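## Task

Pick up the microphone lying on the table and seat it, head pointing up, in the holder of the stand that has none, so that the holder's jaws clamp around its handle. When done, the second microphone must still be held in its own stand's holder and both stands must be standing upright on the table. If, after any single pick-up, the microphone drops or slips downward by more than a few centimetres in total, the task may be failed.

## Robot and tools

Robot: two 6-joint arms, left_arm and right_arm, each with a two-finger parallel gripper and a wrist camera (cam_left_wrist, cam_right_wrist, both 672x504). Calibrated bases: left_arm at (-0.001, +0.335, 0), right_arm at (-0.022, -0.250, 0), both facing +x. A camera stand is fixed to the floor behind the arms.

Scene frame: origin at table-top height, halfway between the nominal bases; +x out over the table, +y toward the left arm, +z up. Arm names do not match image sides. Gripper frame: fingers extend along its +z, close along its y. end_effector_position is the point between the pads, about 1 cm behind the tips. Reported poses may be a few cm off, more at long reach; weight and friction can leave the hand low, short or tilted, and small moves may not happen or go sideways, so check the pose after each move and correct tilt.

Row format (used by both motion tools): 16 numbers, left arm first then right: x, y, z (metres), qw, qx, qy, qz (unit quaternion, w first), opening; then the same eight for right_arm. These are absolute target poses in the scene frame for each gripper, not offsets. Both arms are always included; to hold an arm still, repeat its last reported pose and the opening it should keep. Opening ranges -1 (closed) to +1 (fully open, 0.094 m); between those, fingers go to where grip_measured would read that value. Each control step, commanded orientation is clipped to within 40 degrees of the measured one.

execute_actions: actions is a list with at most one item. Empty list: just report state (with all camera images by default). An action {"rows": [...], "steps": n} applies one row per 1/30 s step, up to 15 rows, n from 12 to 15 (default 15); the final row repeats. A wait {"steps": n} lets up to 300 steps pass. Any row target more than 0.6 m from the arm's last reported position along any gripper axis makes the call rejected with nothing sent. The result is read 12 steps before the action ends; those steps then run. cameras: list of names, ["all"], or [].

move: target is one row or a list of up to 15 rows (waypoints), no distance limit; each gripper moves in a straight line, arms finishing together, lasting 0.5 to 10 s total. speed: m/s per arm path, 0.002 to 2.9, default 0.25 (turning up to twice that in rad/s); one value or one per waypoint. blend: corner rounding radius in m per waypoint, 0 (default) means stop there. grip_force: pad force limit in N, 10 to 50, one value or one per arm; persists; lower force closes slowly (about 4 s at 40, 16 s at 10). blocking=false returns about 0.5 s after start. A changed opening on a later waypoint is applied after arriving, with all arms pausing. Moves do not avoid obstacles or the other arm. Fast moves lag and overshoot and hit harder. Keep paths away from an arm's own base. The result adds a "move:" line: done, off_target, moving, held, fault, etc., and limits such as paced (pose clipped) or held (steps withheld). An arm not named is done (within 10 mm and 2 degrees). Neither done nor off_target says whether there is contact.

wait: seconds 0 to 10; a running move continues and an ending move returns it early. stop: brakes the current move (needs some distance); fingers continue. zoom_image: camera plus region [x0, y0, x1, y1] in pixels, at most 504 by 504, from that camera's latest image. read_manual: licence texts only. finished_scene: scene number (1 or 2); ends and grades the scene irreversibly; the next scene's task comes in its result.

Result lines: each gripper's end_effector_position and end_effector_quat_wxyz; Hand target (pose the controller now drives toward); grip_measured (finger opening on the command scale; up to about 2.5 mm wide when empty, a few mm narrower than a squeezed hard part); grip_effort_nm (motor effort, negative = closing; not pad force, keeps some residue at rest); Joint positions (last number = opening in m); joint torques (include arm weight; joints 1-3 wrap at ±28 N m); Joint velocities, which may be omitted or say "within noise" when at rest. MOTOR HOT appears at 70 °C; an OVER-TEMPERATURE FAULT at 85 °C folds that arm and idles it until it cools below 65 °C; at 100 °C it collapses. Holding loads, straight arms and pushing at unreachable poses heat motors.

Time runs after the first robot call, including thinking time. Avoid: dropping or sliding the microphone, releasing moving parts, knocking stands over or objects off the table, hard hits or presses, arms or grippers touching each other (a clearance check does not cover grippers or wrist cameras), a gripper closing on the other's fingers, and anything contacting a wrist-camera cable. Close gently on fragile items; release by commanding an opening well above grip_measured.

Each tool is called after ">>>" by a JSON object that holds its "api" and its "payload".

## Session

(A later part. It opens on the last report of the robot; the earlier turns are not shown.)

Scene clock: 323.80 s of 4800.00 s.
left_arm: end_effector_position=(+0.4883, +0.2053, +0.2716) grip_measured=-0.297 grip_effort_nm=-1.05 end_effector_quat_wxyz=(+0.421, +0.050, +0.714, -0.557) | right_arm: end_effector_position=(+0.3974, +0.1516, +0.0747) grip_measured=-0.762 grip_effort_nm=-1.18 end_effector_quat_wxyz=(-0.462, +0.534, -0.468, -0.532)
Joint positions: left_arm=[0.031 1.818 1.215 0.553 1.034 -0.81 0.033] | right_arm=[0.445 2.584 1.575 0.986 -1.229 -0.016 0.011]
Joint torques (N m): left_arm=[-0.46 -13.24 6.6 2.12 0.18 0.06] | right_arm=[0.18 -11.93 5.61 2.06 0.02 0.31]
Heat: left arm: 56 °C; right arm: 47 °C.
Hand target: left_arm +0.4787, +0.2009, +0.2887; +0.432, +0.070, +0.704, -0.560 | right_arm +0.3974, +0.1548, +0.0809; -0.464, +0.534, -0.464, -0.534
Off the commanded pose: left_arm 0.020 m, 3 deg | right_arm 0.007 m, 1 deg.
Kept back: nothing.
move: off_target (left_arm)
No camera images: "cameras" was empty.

>>> {"api": "move", "payload": {"target": [0.4535, 0.1710, 0.2590, 0.3689, 0.1182, 0.7386, -0.5517, -0.55, 0.4050, 0.1600, 0.081, 0.4639, -0.5337, 0.4639, 0.5337, -0.95], "cameras": ["all"], "speed": 0.05}}

Scene clock: 327.63 s of 4800.00 s.
left_arm: end_effector_position=(+0.4748, +0.1916, +0.2682) grip_measured=-0.297 grip_effort_nm=-1.05 end_effector_quat_wxyz=(+0.423, +0.097, +0.729, -0.530) | right_arm: end_effector_position=(+0.3946, +0.1525, +0.0746) grip_measured=-0.757 grip_effort_nm=-1.04 end_effector_quat_wxyz=(-0.456, +0.545, -0.453, -0.538)
Joint positions: left_arm=[0.004 1.773 1.218 0.395 1.037 -0.626 0.033] | right_arm=[0.445 2.6 1.602 0.986 -1.267 -0.021 0.011]
Joint torques (N m): left_arm=[-2.81 -10.65 7.16 1.01 0.75 0.3] | right_arm=[0.2 -11.52 7.58 1.75 0.47 0.4]
Heat: left arm: 56 °C; right arm: 47 °C.
Hand target: left_arm +0.4542, +0.1719, +0.2603; +0.372, +0.116, +0.735, -0.554 | right_arm +0.4043, +0.1592, +0.0814; -0.464, +0.534, -0.464, -0.534
Off the commanded pose: left_arm 0.031 m, 7 deg | right_arm 0.014 m, 2 deg.
Kept back: nothing.
move: off_target (left_arm, right_arm)
camera_calibration:
cam_left_wrist: T_world_to_cam=[[-0.546082, -0.467423, 0.695205, 0.162983], [-0.81596, 0.108811, -0.567776, 0.558569], [0.189746, -0.877312, -0.440818, 0.293323], [0, 0, 0, 1]] pos_world=[0.489115, 0.27274, 0.333137]
cam_right_wrist: T_world_to_cam=[[0.979591, 0.19863, 0.030798, -0.420406], [0.117686, -0.442557, -0.888984, 0.130046], [-0.162949, 0.874465, -0.456901, 0.062101], [0, 0, 0, 1]] pos_world=[0.40664, 0.086753, 0.156931]

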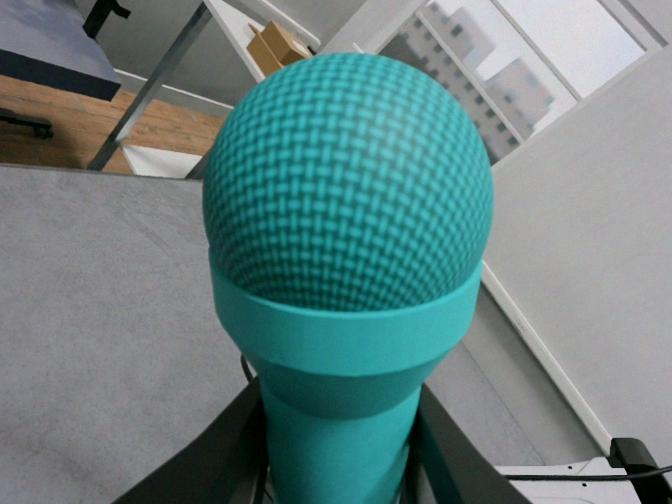

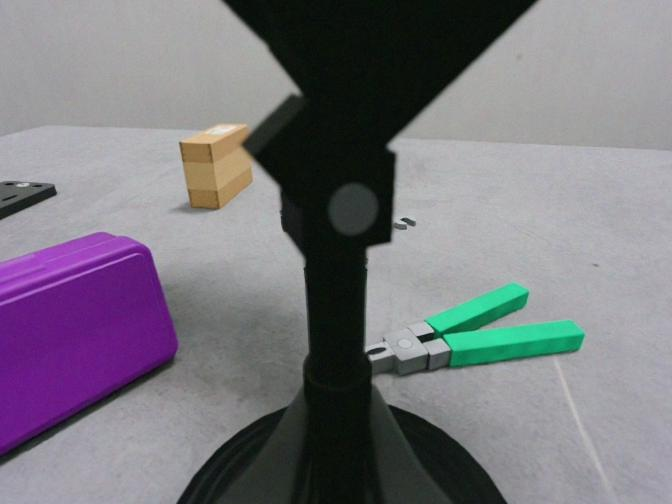

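>>> {"api": "move", "payload": {"target": [0.4400, 0.1670, 0.2250, 0.3526, 0.0990, 0.7388, -0.5654, -0.55, 0.4050, 0.1600, 0.081, 0.4639, -0.5337, 0.4639, 0.5337, -0.95], "cameras": ["all"], "speed": 0.05}}

Scene clock: 331.43 s of 4800.00 s.
left_arm: end_effector_position=(+0.4670, +0.1921, +0.2617) grip_measured=-0.297 grip_effort_nm=-1.05 end_effector_quat_wxyz=(+0.441, +0.095, +0.716, -0.533) | right_arm: end_effector_position=(+0.3945, +0.1525, +0.0746) grip_measured=-0.757 grip_effort_nm=-1.04 end_effector_quat_wxyz=(-0.456, +0.545, -0.453, -0.538)
Joint positions: left_arm=[0.002 1.758 1.121 0.554 1.023 -0.678 0.033] | right_arm=[0.445 2.6 1.602 0.986 -1.268 -0.022 0.011]
Joint torques (N m): left_arm=[-3.6 -8.61 3.33 0.86 0.84 0.18] | right_arm=[0.28 -11.44 7.58 1.76 0.51 0.4]
Heat: left arm: 56 °C; right arm: 48 °C.
Hand target: left_arm +0.4411, +0.1683, +0.2285; +0.355, +0.097, +0.736, -0.568 | right_arm +0.4043, +0.1591, +0.0814; -0.464, +0.534, -0.464, -0.534
Off the commanded pose: left_arm 0.052 m, 11 deg | right_arm 0.014 m, 2 deg.
Kept back: nothing.
move: off_target (left_arm, right_arm)
camera_calibration:
cam_left_wrist: T_world_to_cam=[[-0.561726, -0.459508, 0.68798, 0.171163], [-0.798154, 0.082127, -0.596829, 0.552928], [0.217746, -0.884369, -0.412891, 0.27329], [0, 0, 0, 1]] pos_world=[0.477961, 0.274929, 0.325086]
cam_right_wrist: T_world_to_cam=[[0.979313, 0.199803, 0.0320071, -0.420389], [0.119276, -0.442214, -0.888943, 0.12939], [-0.16346, 0.874372, -0.456898, 0.0622829], [0, 0, 0, 1]] pos_world=[0.40644, 0.0867546, 0.156932]

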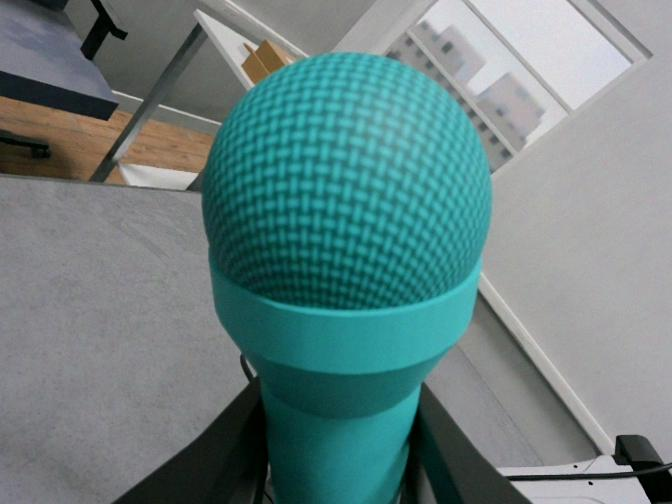

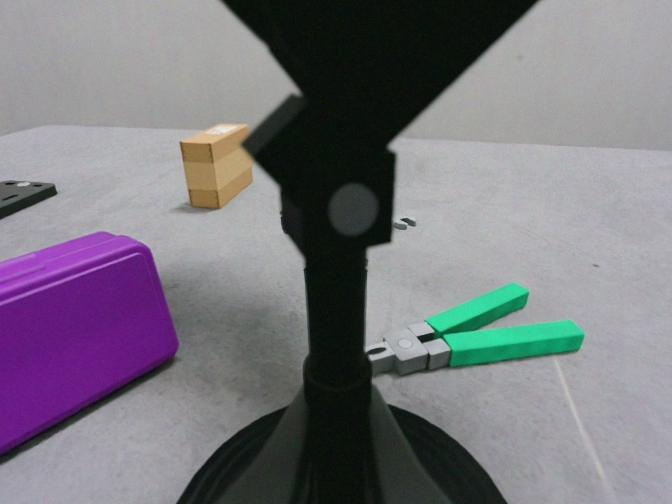

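>>> {"api": "move", "payload": {"target": [0.4380, 0.1550, 0.1950, 0.3526, 0.0990, 0.7388, -0.5654, -0.55, 0.4050, 0.1600, 0.081, 0.4639, -0.5337, 0.4639, 0.5337, -0.95], "cameras": ["all"], "speed": 0.05}}

Scene clock: 333.40 s of 4800.00 s.
left_arm: end_effector_position=(+0.4629, +0.1867, +0.2607) grip_measured=-0.297 grip_effort_nm=-1.05 end_effector_quat_wxyz=(+0.469, +0.095, +0.697, -0.534) | right_arm: end_effector_position=(+0.3937, +0.1524, +0.0748) grip_measured=-0.757 grip_effort_nm=-1.04 end_effector_quat_wxyz=(-0.456, +0.546, -0.451, -0.539)
Joint positions: left_arm=[-0.018 1.758 1.044 0.733 0.978 -0.729 0.033] | right_arm=[0.445 2.6 1.602 0.987 -1.272 -0.022 0.011]
Joint torques (N m): left_arm=[-4.52 -4.59 2.41 0.62 0.97 0.39] | right_arm=[0.29 -11.47 7.61 1.74 0.57 0.41]
Heat: left arm: 56 °C; right arm: 48 °C.
Hand target: left_arm +0.4360, +0.1574, +0.2017; +0.356, +0.096, +0.734, -0.570 | right_arm +0.4043, +0.1591, +0.0814; -0.464, +0.534, -0.464, -0.534
Off the commanded pose: left_arm 0.077 m, 15 deg | right_arm 0.015 m, 2 deg.
Kept back: nothing.
move: off_target (left_arm, right_arm)
camera_calibration:
cam_left_wrist: T_world_to_cam=[[-0.588821, -0.456175, 0.667229, 0.184452], [-0.764397, 0.0460302, -0.643101, 0.552711], [0.262654, -0.888699, -0.375802, 0.239354], [0, 0, 0, 1]] pos_world=[0.468233, 0.271414, 0.322327]
cam_right_wrist: T_world_to_cam=[[0.978437, 0.203821, 0.0334419, -0.420079], [0.122266, -0.441053, -0.889114, 0.128167], [-0.16647, 0.87403, -0.456463, 0.063601], [0, 0, 0, 1]] pos_world=[0.405938, 0.08656, 0.157035]

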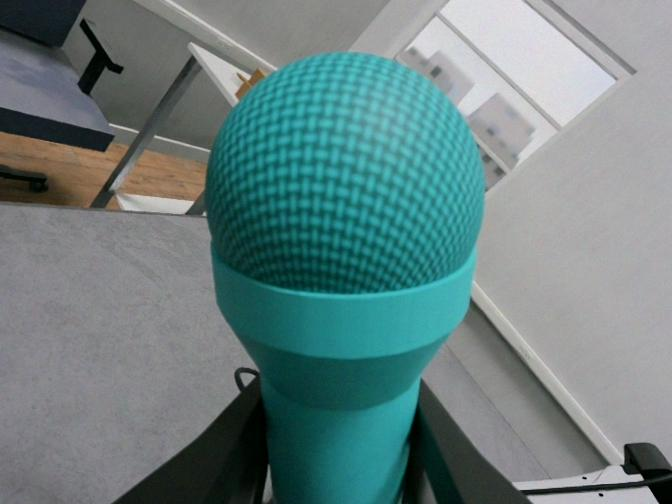

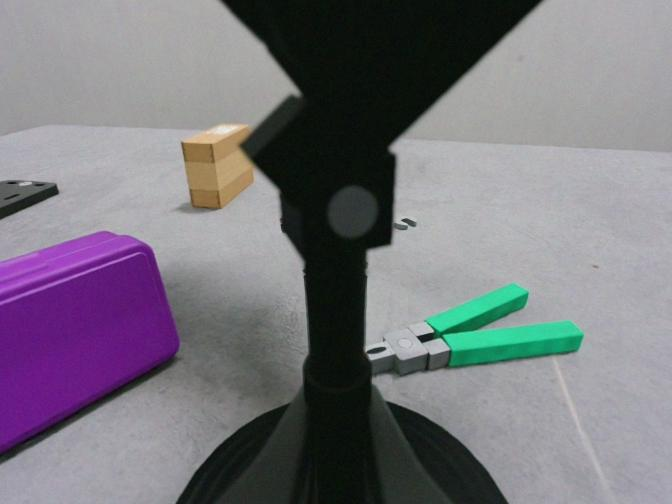

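>>> {"api": "move", "payload": {"target": [0.4550, 0.1500, 0.1650, 0.3526, 0.0990, 0.7388, -0.5654, -0.55, 0.4050, 0.1600, 0.081, 0.4639, -0.5337, 0.4639, 0.5337, -0.95], "cameras": ["all"], "speed": 0.05}}

Scene clock: 335.47 s of 4800.00 s.
left_arm: end_effector_position=(+0.4727, +0.1815, +0.2523) grip_measured=-0.297 grip_effort_nm=-1.05 end_effector_quat_wxyz=(+0.474, +0.089, +0.678, -0.555) | right_arm: end_effector_position=(+0.3950, +0.1526, +0.0745) grip_measured=-0.757 grip_effort_nm=-1.04 end_effector_quat_wxyz=(-0.457, +0.544, -0.454, -0.538)
Joint positions: left_arm=[-0.031 1.848 1.043 0.921 0.972 -0.831 0.033] | right_arm=[0.445 2.6 1.602 0.986 -1.265 -0.022 0.011]
Joint torques (N m): left_arm=[-4.07 -2.07 2.14 0.26 0.95 1.11] | right_arm=[0.16 -11.34 7.62 1.75 0.48 0.41]
Heat: left arm: 55 °C; right arm: 48 °C.
Hand target: left_arm +0.4484, +0.1532, +0.1740; +0.358, +0.096, +0.728, -0.578 | right_arm +0.4044, +0.1592, +0.0814; -0.464, +0.533, -0.464, -0.534
Off the commanded pose: left_arm 0.094 m, 16 deg | right_arm 0.014 m, 2 deg.
Kept back: nothing.
move: off_target (left_arm, right_arm)
camera_calibration:
cam_left_wrist: T_world_to_cam=[[-0.602356, -0.411783, 0.683814, 0.187553], [-0.755072, 0.0160749, -0.655445, 0.559186], [0.258909, -0.91114, -0.320609, 0.220922], [0, 0, 0, 1]] pos_world=[0.478001, 0.269533, 0.309094]
cam_right_wrist: T_world_to_cam=[[0.980023, 0.196356, 0.0316088, -0.420725], [0.117388, -0.442795, -0.888906, 0.130107], [-0.160546, 0.874858, -0.456999, 0.0610073], [0, 0, 0, 1]] pos_world=[0.406841, 0.0868499, 0.156832]

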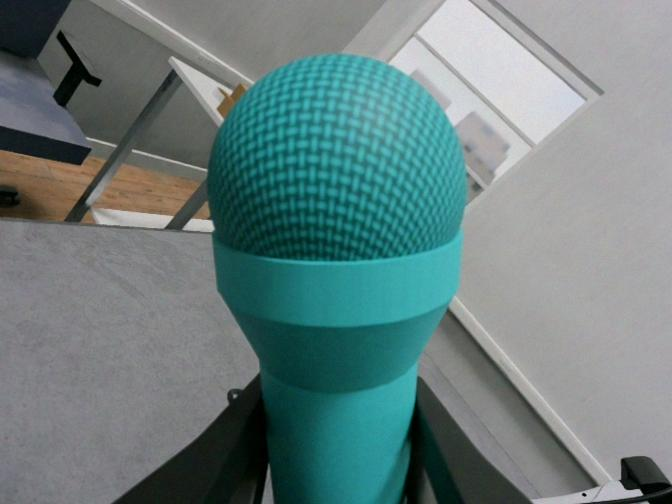

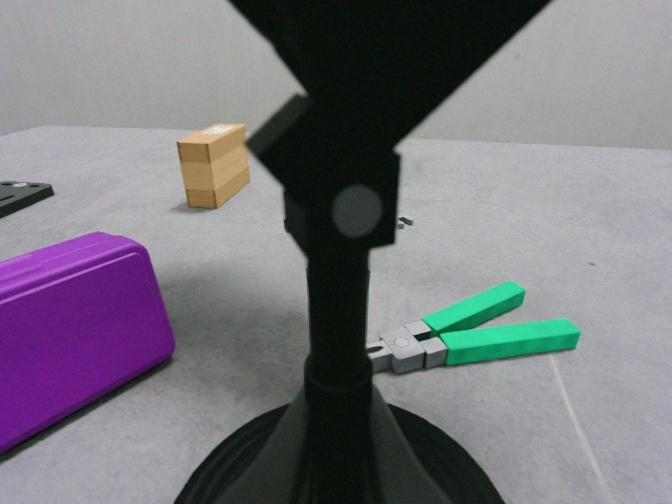

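>>> {"api": "move", "payload": {"target": [0.4250, 0.1420, 0.1880, 0.2649, 0.1206, 0.7682, -0.5703, -0.55, 0.4050, 0.1600, 0.081, 0.4639, -0.5337, 0.4639, 0.5337, -0.95], "cameras": ["all"], "speed": 0.06}}

Scene clock: 341.90 s of 4800.00 s.
left_arm: end_effector_position=(+0.4676, +0.1759, +0.2511) grip_measured=-0.297 grip_effort_nm=-1.05 end_effector_quat_wxyz=(+0.420, +0.107, +0.722, -0.539) | right_arm: end_effector_position=(+0.3933, +0.1523, +0.0750) grip_measured=-0.757 grip_effort_nm=-1.04 end_effector_quat_wxyz=(-0.456, +0.547, -0.449, -0.539)
Joint positions: left_arm=[-0.031 1.79 1.146 0.517 1.032 -0.651 0.033] | right_arm=[0.445 2.6 1.602 0.989 -1.275 -0.024 0.011]
Joint velocities: left_arm=[0.002 -0.002 0.037 -0.154 0.007 0.007 0] | right_arm=[within noise]
Joint torques (N m): left_arm=[-4.74 -7.01 3.19 -0.1 1.32 0.53] | right_arm=[0.25 -11.37 7.53 1.73 0.57 0.45]
Heat: left arm: 53 °C; right arm: 48 °C.
Hand target: left_arm +0.4262, +0.1448, +0.1985; +0.281, +0.109, +0.752, -0.586 | right_arm +0.4042, +0.1590, +0.0813; -0.464, +0.534, -0.464, -0.534
Off the commanded pose: left_arm 0.083 m, 19 deg | right_arm 0.015 m, 3 deg.
Kept back: nothing.
move: off_target (left_arm, right_arm)
camera_calibration:
cam_left_wrist: T_world_to_cam=[[-0.565818, -0.444151, 0.69468, 0.168891], [-0.806751, 0.1242, -0.577691, 0.540251], [0.170303, -0.887302, -0.428594, 0.281132], [0, 0, 0, 1]] pos_world=[0.483531, 0.257363, 0.315264]
cam_right_wrist: T_world_to_cam=[[0.977753, 0.206439, 0.0371813, -0.420014], [0.126652, -0.439713, -0.889163, 0.126495], [-0.167209, 0.874091, -0.456077, 0.0639123], [0, 0, 0, 1]] pos_world=[0.405336, 0.0864635, 0.15724]

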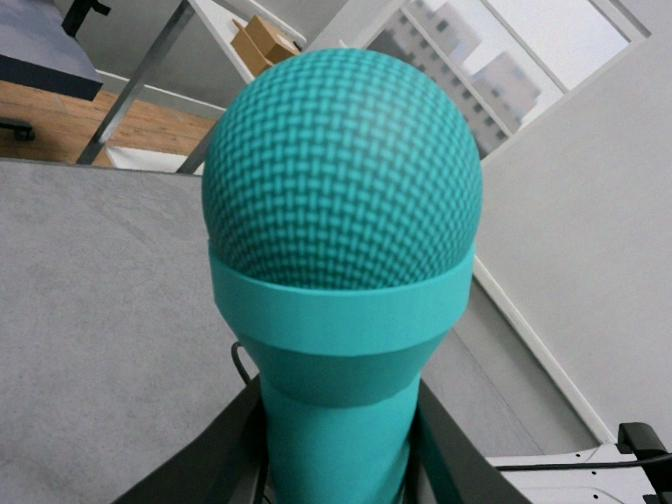

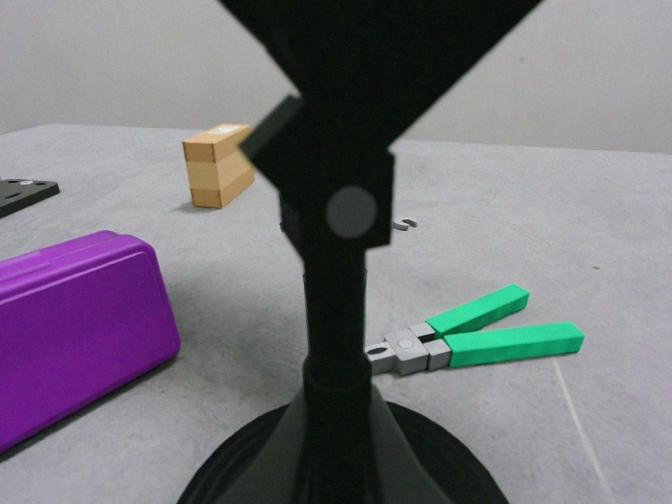

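>>> {"api": "move", "payload": {"target": [0.4310, 0.1780, 0.2080, 0.3526, 0.0990, 0.7388, -0.5654, -0.55, 0.4050, 0.1600, 0.081, 0.4639, -0.5337, 0.4639, 0.5337, -0.95], "cameras": ["all"], "speed": 0.06}}

Scene clock: 344.97 s of 4800.00 s.
left_arm: end_effector_position=(+0.4573, +0.1916, +0.2519) grip_measured=-0.297 grip_effort_nm=-1.06 end_effector_quat_wxyz=(+0.445, +0.099, +0.708, -0.539) | right_arm: end_effector_position=(+0.3946, +0.1525, +0.0747) grip_measured=-0.757 grip_effort_nm=-1.04 end_effector_quat_wxyz=(-0.458, +0.546, -0.451, -0.537)
Joint positions: left_arm=[0.003 1.753 1.045 0.664 1.033 -0.704 0.033] | right_arm=[0.445 2.6 1.602 0.987 -1.267 -0.026 0.011]
Joint torques (N m): left_arm=[-1.02 -7.8 2.7 0.7 0.96 0.34] | right_arm=[0.32 -11.36 7.57 1.75 0.5 0.45]
Heat: left arm: 53 °C; right arm: 49 °C.
Hand target: left_arm +0.4321, +0.1781, +0.2126; +0.357, +0.095, +0.733, -0.571 | right_arm +0.4044, +0.1592, +0.0813; -0.464, +0.534, -0.464, -0.534
Off the commanded pose: left_arm 0.053 m, 12 deg | right_arm 0.014 m, 2 deg.
Kept back: nothing.
move: off_target (left_arm, right_arm)
camera_calibration:
cam_left_wrist: T_world_to_cam=[[-0.575731, -0.44562, 0.685534, 0.176592], [-0.788236, 0.079674, -0.610193, 0.53857], [0.217295, -0.89167, -0.397124, 0.268545], [0, 0, 0, 1]] pos_world=[0.467836, 0.275236, 0.314217]
cam_right_wrist: T_world_to_cam=[[0.9793, 0.198949, 0.037283, -0.420823], [0.123494, -0.441318, -0.888812, 0.127576], [-0.160375, 0.875019, -0.456752, 0.060994], [0, 0, 0, 1]] pos_world=[0.406139, 0.0866533, 0.15694]

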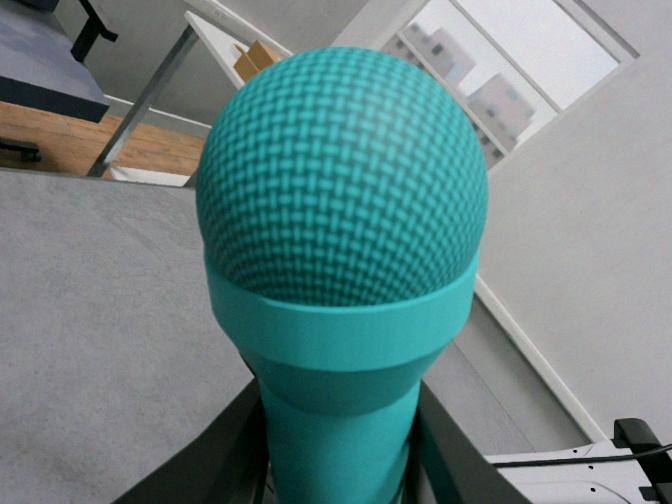

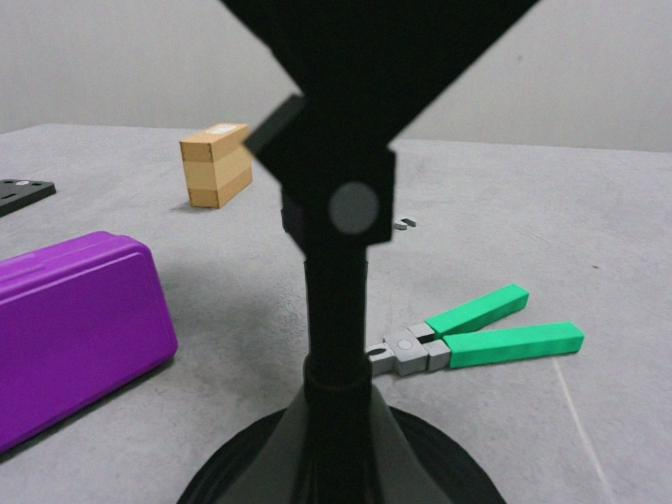

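>>> {"api": "move", "payload": {"target": [0.4220, 0.1680, 0.1740, 0.3526, 0.0990, 0.7388, -0.5654, -0.55, 0.4050, 0.1600, 0.081, 0.4639, -0.5337, 0.4639, 0.5337, -0.95], "cameras": ["all"], "speed": 0.06}}

Scene clock: 346.87 s of 4800.00 s.
left_arm: end_effector_position=(+0.4475, +0.1921, +0.2469) grip_measured=-0.297 grip_effort_nm=-1.05 end_effector_quat_wxyz=(+0.476, +0.101, +0.687, -0.540) | right_arm: end_effector_position=(+0.3952, +0.1526, +0.0741) grip_measured=-0.757 grip_effort_nm=-1.04 end_effector_quat_wxyz=(-0.458, +0.545, -0.454, -0.537)
Joint positions: left_arm=[-0.002 1.753 0.937 0.882 1.002 -0.758 0.033] | right_arm=[0.445 2.6 1.602 0.982 -1.264 -0.026 0.011]
Joint torques (N m): left_arm=[-2.85 -4.05 1.47 0.3 1.04 0.55] | right_arm=[0.34 -11.41 7.58 1.79 0.47 0.45]
Heat: left arm: 53 °C; right arm: 49 °C.
Hand target: left_arm +0.4193, +0.1697, +0.1824; +0.358, +0.095, +0.730, -0.575 | right_arm +0.4044, +0.1592, +0.0813; -0.464, +0.534, -0.464, -0.534
Off the commanded pose: left_arm 0.081 m, 16 deg | right_arm 0.014 m, 2 deg.
Kept back: nothing.
move: off_target (left_arm, right_arm)
camera_calibration:
cam_left_wrist: T_world_to_cam=[[-0.60802, -0.442122, 0.659424, 0.194877], [-0.748347, 0.0417937, -0.661989, 0.530043], [0.26512, -0.895981, -0.356272, 0.238525], [0, 0, 0, 1]] pos_world=[0.451907, 0.277721, 0.307356]
cam_right_wrist: T_world_to_cam=[[0.980091, 0.195744, 0.033251, -0.420947], [0.118712, -0.44348, -0.888388, 0.129282], [-0.159151, 0.874648, -0.457888, 0.0604618], [0, 0, 0, 1]] pos_world=[0.406841, 0.0868491, 0.156534]

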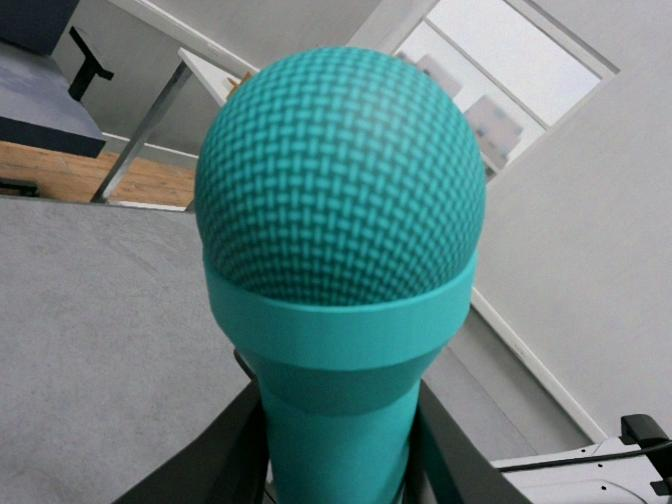

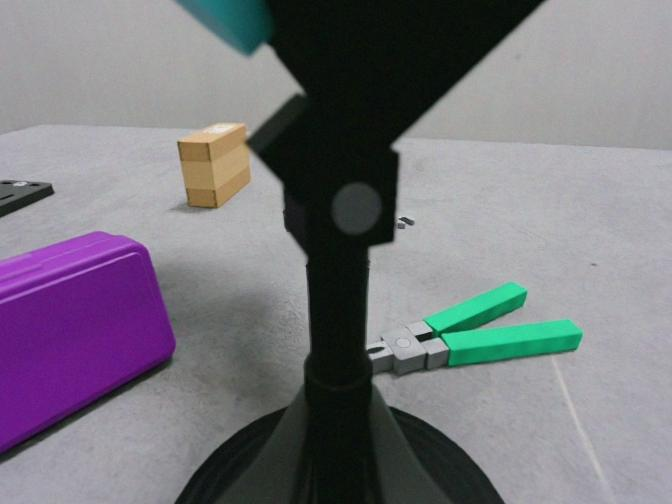

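>>> {"api": "move", "payload": {"target": [0.4040, 0.1570, 0.1580, 0.3526, 0.0990, 0.7388, -0.5654, -0.55, 0.4050, 0.1600, 0.081, 0.4639, -0.5337, 0.4639, 0.5337, -0.95], "cameras": ["all"], "speed": 0.06}}

Scene clock: 348.40 s of 4800.00 s.
left_arm: end_effector_position=(+0.4344, +0.1874, +0.2399) grip_measured=-0.297 grip_effort_nm=-1.05 end_effector_quat_wxyz=(+0.496, +0.094, +0.673, -0.541) | right_arm: end_effector_position=(+0.3944, +0.1526, +0.0747) grip_measured=-0.757 grip_effort_nm=-1.04 end_effector_quat_wxyz=(-0.457, +0.546, -0.451, -0.538)
Joint positions: left_arm=[-0.024 1.745 0.834 1.045 0.949 -0.799 0.033] | right_arm=[0.445 2.6 1.604 0.982 -1.271 -0.027 0.011]
Joint torques (N m): left_arm=[-3.62 -3.84 0.44 0.06 1.25 0.61] | right_arm=[0.21 -11.45 7.36 1.78 0.53 0.47]
Heat: left arm: 52 °C; right arm: 49 °C.
Hand target: left_arm +0.3998, +0.1602, +0.1686; +0.360, +0.094, +0.726, -0.579 | right_arm +0.4044, +0.1592, +0.0814; -0.464, +0.534, -0.464, -0.534
Off the commanded pose: left_arm 0.092 m, 18 deg | right_arm 0.014 m, 2 deg.
Kept back: nothing.
move: off_target (left_arm, right_arm)
camera_calibration:
cam_left_wrist: T_world_to_cam=[[-0.617654, -0.44061, 0.651434, 0.19526], [-0.726514, 0.00250133, -0.687148, 0.519757], [0.301135, -0.897695, -0.321654, 0.211625], [0, 0, 0, 1]] pos_world=[0.434486, 0.274708, 0.298021]
cam_right_wrist: T_world_to_cam=[[0.978733, 0.202052, 0.0354475, -0.420715], [0.123381, -0.441754, -0.888611, 0.127793], [-0.163887, 0.874087, -0.457289, 0.0624674], [0, 0, 0, 1]] pos_world=[0.406238, 0.0868576, 0.157037]

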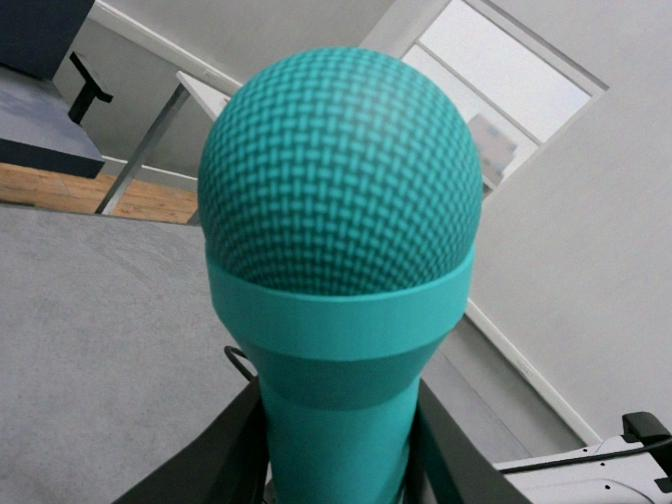

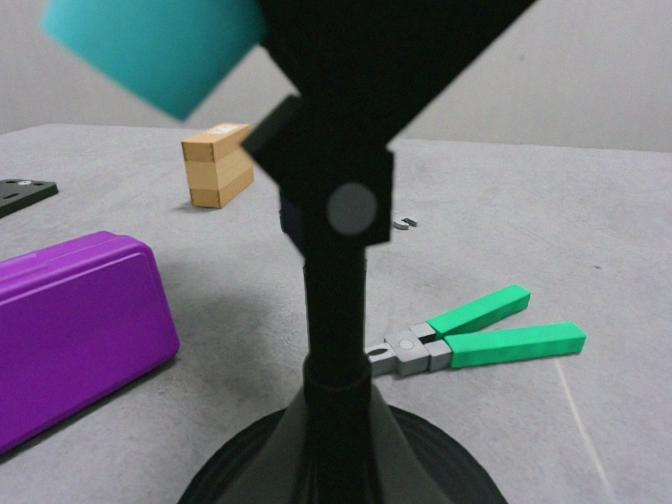

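>>> {"api": "move", "payload": {"target": [0.3940, 0.1500, 0.1400, 0.3526, 0.0990, 0.7388, -0.5654, -0.55, 0.4050, 0.1600, 0.081, 0.4639, -0.5337, 0.4639, 0.5337, -0.95], "cameras": ["all"], "speed": 0.06}}

Scene clock: 355.50 s of 4800.00 s.
left_arm: end_effector_position=(+0.4232, +0.1852, +0.2358) grip_measured=-0.297 grip_effort_nm=-1.05 end_effector_quat_wxyz=(+0.511, +0.089, +0.660, -0.544) | right_arm: end_effector_position=(+0.3927, +0.1523, +0.0757) grip_measured=-0.756 grip_effort_nm=-1.04 end_effector_quat_wxyz=(-0.459, +0.552, -0.443, -0.537)
Joint positions: left_arm=[-0.038 1.745 0.757 1.175 0.913 -0.832 0.033] | right_arm=[0.445 2.6 1.604 0.99 -1.28 -0.038 0.011]
Joint torques (N m): left_arm=[-4.01 -1.51 -0.24 -0.03 1.34 0.73] | right_arm=[0.27 -11.43 7.38 1.7 0.65 0.6]
Heat: left arm: 51 °C; right arm: 49 °C.
Hand target: left_arm +0.3861, +0.1550, +0.1535; +0.361, +0.093, +0.723, -0.582 | right_arm +0.4043, +0.1590, +0.0814; -0.464, +0.534, -0.463, -0.534
Off the commanded pose: left_arm 0.106 m, 21 deg | right_arm 0.016 m, 3 deg.
Kept back: nothing.
move: off_target (left_arm, right_arm)
camera_calibration:
cam_left_wrist: T_world_to_cam=[[-0.627906, -0.43529, 0.645179, 0.19491], [-0.706716, -0.0283581, -0.706929, 0.510813], [0.326015, -0.899843, -0.28982, 0.194007], [0, 0, 0, 1]] pos_world=[0.420135, 0.273904, 0.291584]
cam_right_wrist: T_world_to_cam=[[0.975912, 0.211518, 0.0534472, -0.420767], [0.143069, -0.435529, -0.888733, 0.120052], [-0.164705, 0.874971, -0.455299, 0.0629916], [0, 0, 0, 1]] pos_world=[0.403831, 0.0861701, 0.157863]

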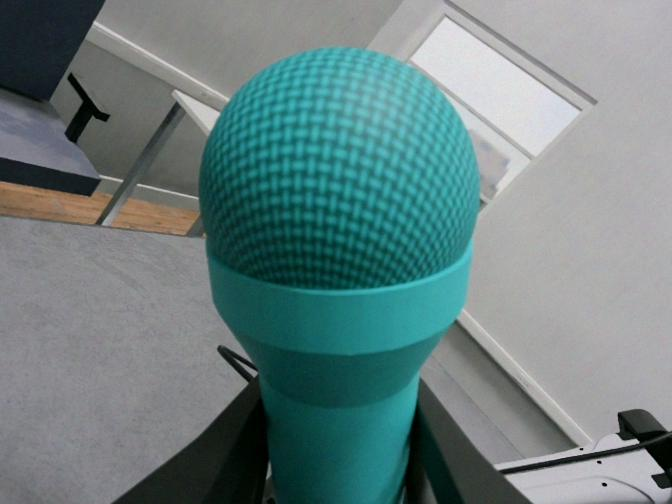

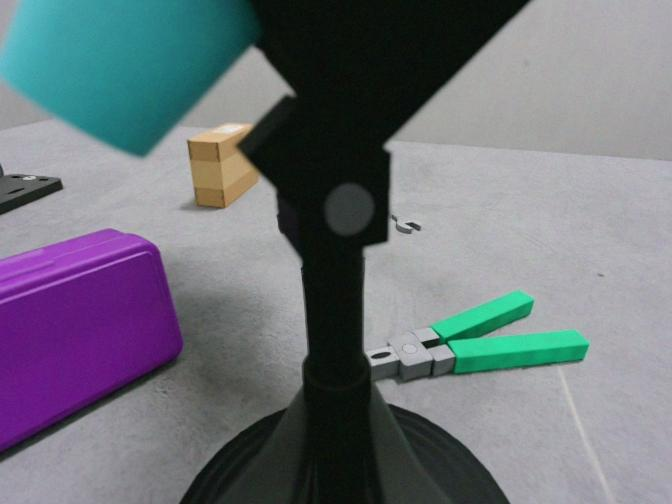

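>>> {"api": "move", "payload": {"target": [0.4335, 0.1780, 0.2380, 0.4464, 0.0512, 0.7053, -0.5484, -0.55, 0.3975, 0.1550, 0.081, 0.4639, -0.5337, 0.4639, 0.5337, -0.95], "cameras": ["all"], "speed": 0.06}}

Scene clock: 359.27 s of 4800.00 s.
left_arm: end_effector_position=(+0.4410, +0.1878, +0.2271) grip_measured=-0.297 grip_effort_nm=-1.05 end_effector_quat_wxyz=(+0.454, +0.028, +0.707, -0.541) | right_arm: end_effector_position=(+0.3953, +0.1527, +0.0738) grip_measured=-0.756 grip_effort_nm=-1.04 end_effector_quat_wxyz=(-0.461, +0.544, -0.454, -0.535)
Joint positions: left_arm=[-0.038 1.71 0.846 0.86 0.885 -0.83 0.033] | right_arm=[0.446 2.6 1.597 0.993 -1.257 -0.025 0.011]
Joint torques (N m): left_arm=[-1.29 -10.67 8.17 1.71 0.34 0.2] | right_arm=[0.12 -13.5 3.89 1.99 0.35 0.4]
Heat: left arm: 50 °C; right arm: 49 °C.
Hand target: left_arm +0.4334, +0.1782, +0.2378; +0.447, +0.051, +0.705, -0.549 | right_arm +0.3974, +0.1549, +0.0811; -0.464, +0.534, -0.464, -0.534
Off the commanded pose: left_arm 0.016 m, 3 deg | right_arm 0.008 m, 2 deg.
Kept back: nothing.
move: off_target (left_arm)
camera_calibration:
cam_left_wrist: T_world_to_cam=[[-0.482463, -0.453587, 0.749326, 0.128384], [-0.826416, -0.0477928, -0.561028, 0.540582], [0.290287, -0.88993, -0.351793, 0.215995], [0, 0, 0, 1]] pos_world=[0.445985, 0.276289, 0.283066]
cam_right_wrist: T_world_to_cam=[[0.98123, 0.189285, 0.036867, -0.42079], [0.118754, -0.442477, -0.888882, 0.128838], [-0.151939, 0.876576, -0.45665, 0.0569453], [0, 0, 0, 1]] pos_world=[0.406244, 0.0867401, 0.156039]

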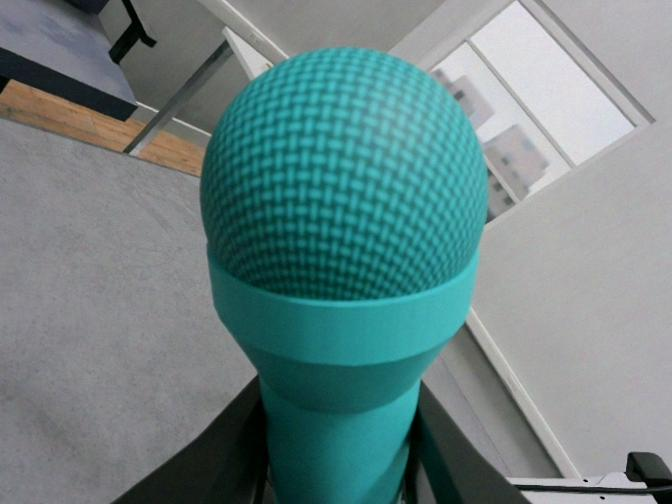

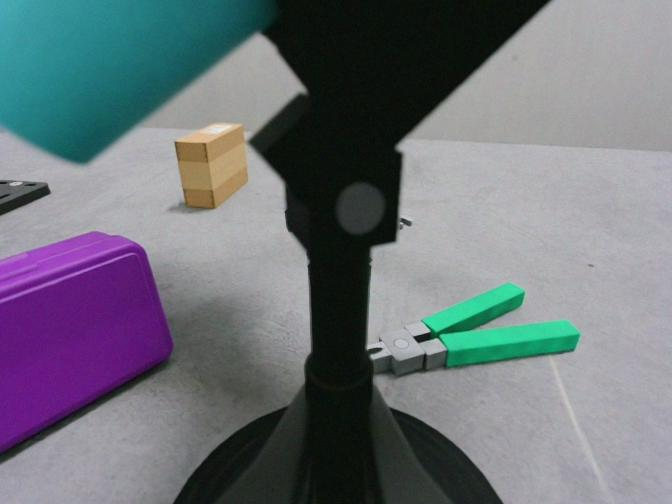

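>>> {"api": "move", "payload": {"target": [0.4350, 0.1840, 0.2400, 0.4464, 0.0512, 0.7053, -0.5484, 0.2, 0.3975, 0.1550, 0.081, 0.4639, -0.5337, 0.4639, 0.5337, -0.95], "cameras": ["all"], "speed": 0.05}}

Scene clock: 361.53 s of 4800.00 s.
left_arm: end_effector_position=(+0.4355, +0.1830, +0.2205) grip_measured=+0.198 grip_effort_nm=0.07 end_effector_quat_wxyz=(+0.430, +0.032, +0.715, -0.550) | right_arm: end_effector_position=(+0.3955, +0.1529, +0.0738) grip_measured=-0.756 grip_effort_nm=-1.05 end_effector_quat_wxyz=(-0.461, +0.543, -0.455, -0.535)
Joint positions: left_arm=[-0.041 1.709 0.847 0.821 0.921 -0.829 0.056] | right_arm=[0.446 2.6 1.597 0.993 -1.255 -0.023 0.011]
Joint torques (N m): left_arm=[0.65 -10.67 8.92 1.9 0.17 0.25] | right_arm=[0.09 -13.48 3.9 1.99 0.34 0.39]
Heat: left arm: 51 °C; right arm: 50 °C.
Hand target: left_arm +0.4347, +0.1840, +0.2397; +0.446, +0.051, +0.705, -0.548 | right_arm +0.3974, +0.1549, +0.0811; -0.464, +0.534, -0.464, -0.534
Off the commanded pose: left_arm 0.020 m, 3 deg | right_arm 0.008 m, 2 deg.
Kept back: nothing.
move: off_target (left_arm)
camera_calibration:
cam_left_wrist: T_world_to_cam=[[-0.470888, -0.435742, 0.767068, 0.116256], [-0.848278, -0.0151263, -0.529334, 0.528663], [0.242256, -0.899945, -0.362507, 0.236184], [0, 0, 0, 1]] pos_world=[0.44598, 0.271207, 0.276281]
cam_right_wrist: T_world_to_cam=[[0.981654, 0.187429, 0.0350036, -0.420748], [0.116262, -0.442889, -0.889006, 0.130056], [-0.151123, 0.876767, -0.456555, 0.056484], [0, 0, 0, 1]] pos_world=[0.406445, 0.0869375, 0.156137]

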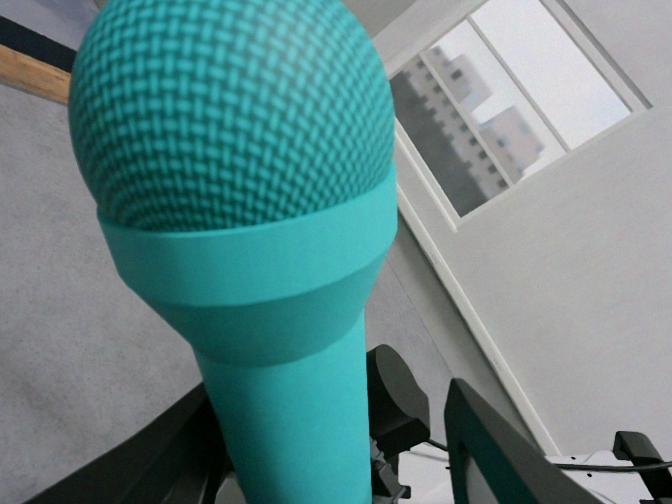

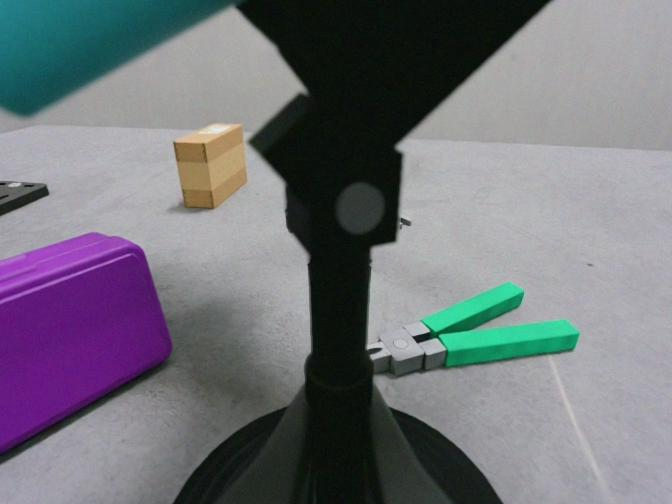

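>>> {"api": "move", "payload": {"target": [0.4410, 0.1870, 0.2300, 0.4464, 0.0512, 0.7053, -0.5484, 0.45, 0.3975, 0.1550, 0.081, 0.4639, -0.5337, 0.4639, 0.5337, -0.95], "cameras": ["all"], "speed": 0.05}}

Scene clock: 363.27 s of 4800.00 s.
left_arm: end_effector_position=(+0.4360, +0.1857, +0.2255) grip_measured=+0.448 grip_effort_nm=0.07 end_effector_quat_wxyz=(+0.437, +0.039, +0.710, -0.550) | right_arm: end_effector_position=(+0.3956, +0.1529, +0.0738) grip_measured=-0.756 grip_effort_nm=-1.04 end_effector_quat_wxyz=(-0.460, +0.542, -0.455, -0.535)
Joint positions: left_arm=[-0.031 1.709 0.853 0.835 0.934 -0.828 0.068] | right_arm=[0.446 2.6 1.597 0.993 -1.254 -0.022 0.011]
Joint torques (N m): left_arm=[0.66 -6.52 8.84 2.12 0.12 0.24] | right_arm=[-0.02 -13.48 3.9 2 0.32 0.37]
Heat: left arm: 51 °C; right arm: 50 °C.
Hand target: left_arm +0.4409, +0.1871, +0.2299; +0.446, +0.051, +0.705, -0.548 | right_arm +0.3974, +0.1549, +0.0811; -0.464, +0.534, -0.464, -0.534
Off the commanded pose: left_arm 0.007 m, 2 deg | right_arm 0.008 m, 1 deg.
Kept back: nothing.
move: done
camera_calibration:
cam_left_wrist: T_world_to_cam=[[-0.489184, -0.433886, 0.756599, 0.123895], [-0.836563, -0.0119537, -0.547741, 0.530269], [0.246701, -0.900888, -0.357125, 0.237337], [0, 0, 0, 1]] pos_world=[0.44566, 0.273909, 0.28147]
cam_right_wrist: T_world_to_cam=[[0.981764, 0.187072, 0.0338268, -0.420775], [0.115071, -0.443141, -0.889036, 0.130542], [-0.151324, 0.876716, -0.456586, 0.0566052], [0, 0, 0, 1]] pos_world=[0.406645, 0.0869371, 0.156135]

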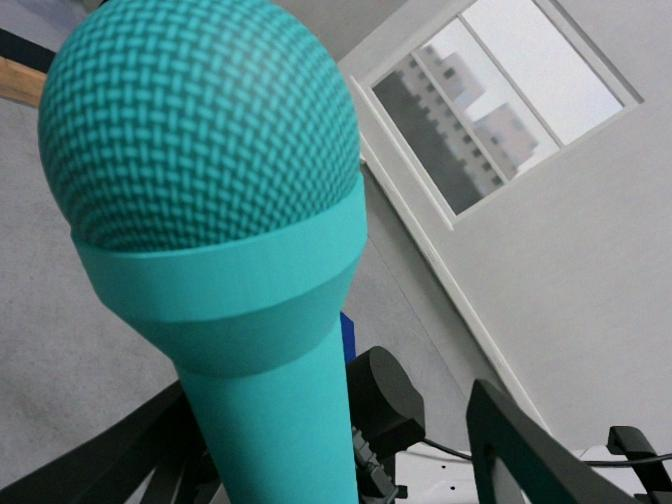

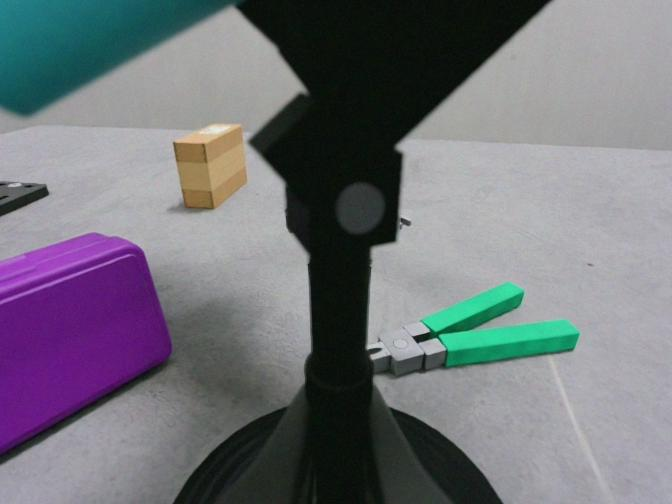

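>>> {"api": "move", "payload": {"target": [[0.4410, 0.1870, 0.2300, 0.4464, 0.0512, 0.7053, -0.5484, 0.9, 0.3975, 0.1550, 0.081, 0.4639, -0.5337, 0.4639, 0.5337, -0.95],[0.3800, 0.2750, 0.2400, 0.4464, 0.0512, 0.7053, -0.5484, 0.9, 0.3975, 0.1550, 0.081, 0.4639, -0.5337, 0.4639, 0.5337, -0.95]], "cameras": ["all"], "speed": 0.1}}

Scene clock: 367.73 s of 4800.00 s.
left_arm: end_effector_position=(+0.3861, +0.2766, +0.2378) grip_measured=+0.898 grip_effort_nm=0.07 end_effector_quat_wxyz=(+0.446, +0.044, +0.706, -0.549) | right_arm: end_effector_position=(+0.3956, +0.1529, +0.0738) grip_measured=-0.756 grip_effort_nm=-1.05 end_effector_quat_wxyz=(-0.460, +0.542, -0.455, -0.535)
Joint positions: left_arm=[0.273 1.546 0.718 0.829 1.233 -0.828 0.089] | right_arm=[0.446 2.6 1.597 0.993 -1.254 -0.022 0.011]
Joint torques (N m): left_arm=[0.38 -8.58 5.63 1.64 0.13 0.2] | right_arm=[0.05 -13.52 3.96 1.99 0.32 0.38]
Heat: left arm: 51 °C; right arm: 51 °C.
Hand target: left_arm +0.3802, +0.2750, +0.2400; +0.447, +0.051, +0.705, -0.549 | right_arm +0.3974, +0.1549, +0.0811; -0.464, +0.534, -0.464, -0.534
Off the commanded pose: left_arm 0.007 m, 1 deg | right_arm 0.008 m, 1 deg.
Kept back: nothing.
move: done
camera_calibration:
cam_left_wrist: T_world_to_cam=[[-0.503799, -0.436929, 0.745171, 0.138827], [-0.823801, -0.0165071, -0.566638, 0.497141], [0.259881, -0.899345, -0.351626, 0.329064], [0, 0, 0, 1]] pos_world=[0.393969, 0.364806, 0.293957]
cam_right_wrist: T_world_to_cam=[[0.981764, 0.187072, 0.0338268, -0.420775], [0.115071, -0.443141, -0.889036, 0.130542], [-0.151324, 0.876716, -0.456586, 0.0566052], [0, 0, 0, 1]] pos_world=[0.406645, 0.0869371, 0.156135]

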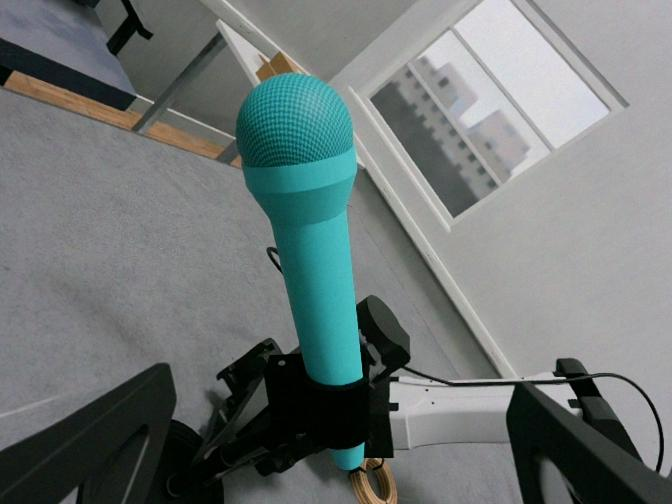

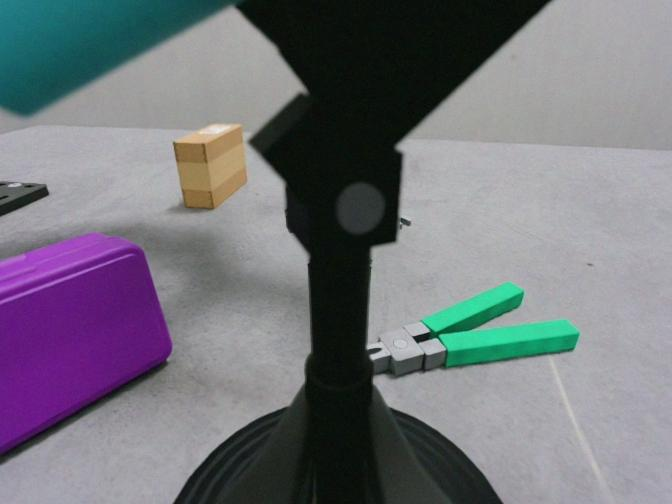

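>>> {"api": "zoom_image", "payload": {"camera": "cam_left_wrist", "region": [190, 200, 440, 504]}}

Scaled by 1.658 from the camera's 672x504 image, which has a finer 960x720 frame.

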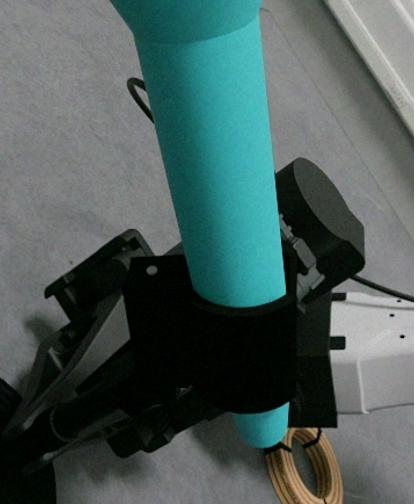

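>>> {"api": "move", "payload": {"target": [[0.3800, 0.2750, 0.2400, 0.4464, 0.0512, 0.7053, -0.5484, 0.9, 0.3975, 0.1550, 0.081, 0.4639, -0.5337, 0.4639, 0.5337, 0.6],[0.3800, 0.2750, 0.2400, 0.4464, 0.0512, 0.7053, -0.5484, 0.9, 0.4035, 0.118, 0.085, 0.4867, -0.5129, 0.4867, 0.5129, 0.6],[0.3800, 0.2750, 0.2400, 0.4464, 0.0512, 0.7053, -0.5484, 0.9, 0.409, 0.060, 0.090, 0.5086, -0.4912, 0.5086, 0.4912, 0.6]], "cameras": ["all"], "speed": [0.06, 0.06, 0.1], "blend": [0, 0.01, 0]}}

Scene clock: 374.37 s of 4800.00 s.
left_arm: end_effector_position=(+0.3858, +0.2764, +0.2377) grip_measured=+0.898 grip_effort_nm=0.07 end_effector_quat_wxyz=(+0.446, +0.044, +0.706, -0.549) | right_arm: end_effector_position=(+0.4100, +0.0597, +0.0642) grip_measured=+0.598 grip_effort_nm=0.07 end_effector_quat_wxyz=(+0.490, -0.481, +0.530, +0.497)
Joint positions: left_arm=[0.273 1.546 0.718 0.828 1.235 -0.828 0.089] | right_arm=[0.278 2.464 1.275 1.117 -1.218 -0.012 0.075]
Joint torques (N m): left_arm=[0.36 -8.62 5.61 1.66 0.13 0.21] | right_arm=[-0.1 -14.75 3.62 2.31 -0.1 0.22]
Heat: left arm: 51 °C; right arm: 52 °C.
Hand target: left_arm +0.3802, +0.2750, +0.2400; +0.447, +0.051, +0.705, -0.548 | right_arm +0.4090, +0.0602, +0.0894; +0.509, -0.492, +0.509, +0.491
Off the commanded pose: left_arm 0.006 m, 1 deg | right_arm 0.026 m, 4 deg.
Kept back: nothing.
move: off_target (right_arm)
camera_calibration:
cam_left_wrist: T_world_to_cam=[[-0.504248, -0.435613, 0.745637, 0.138371], [-0.824251, -0.0147558, -0.566032, 0.496437], [0.257574, -0.900013, -0.351614, 0.330001], [0, 0, 0, 1]] pos_world=[0.393962, 0.364607, 0.293858]
cam_right_wrist: T_world_to_cam=[[0.999254, -0.0167266, -0.03481, -0.407657], [-0.0385789, -0.473936, -0.879714, 0.143182], [-0.00178307, 0.8804, -0.474228, 0.0756303], [0, 0, 0, 1]] pos_world=[0.413012, -0.00554434, 0.147635]

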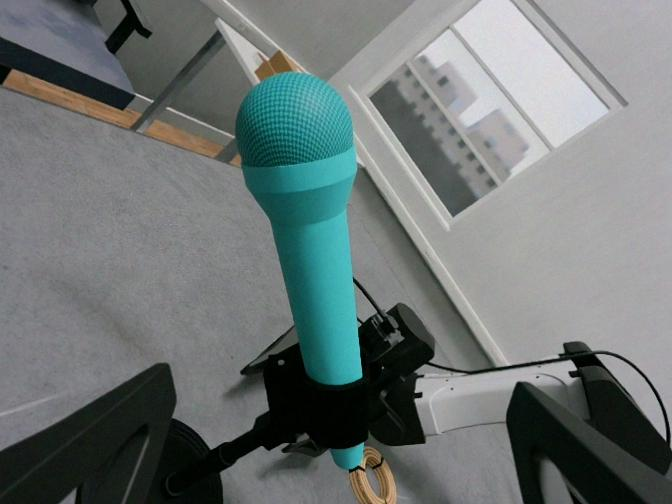

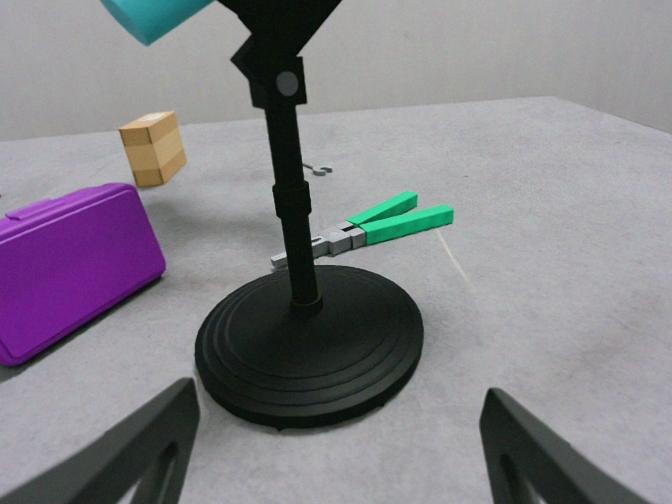

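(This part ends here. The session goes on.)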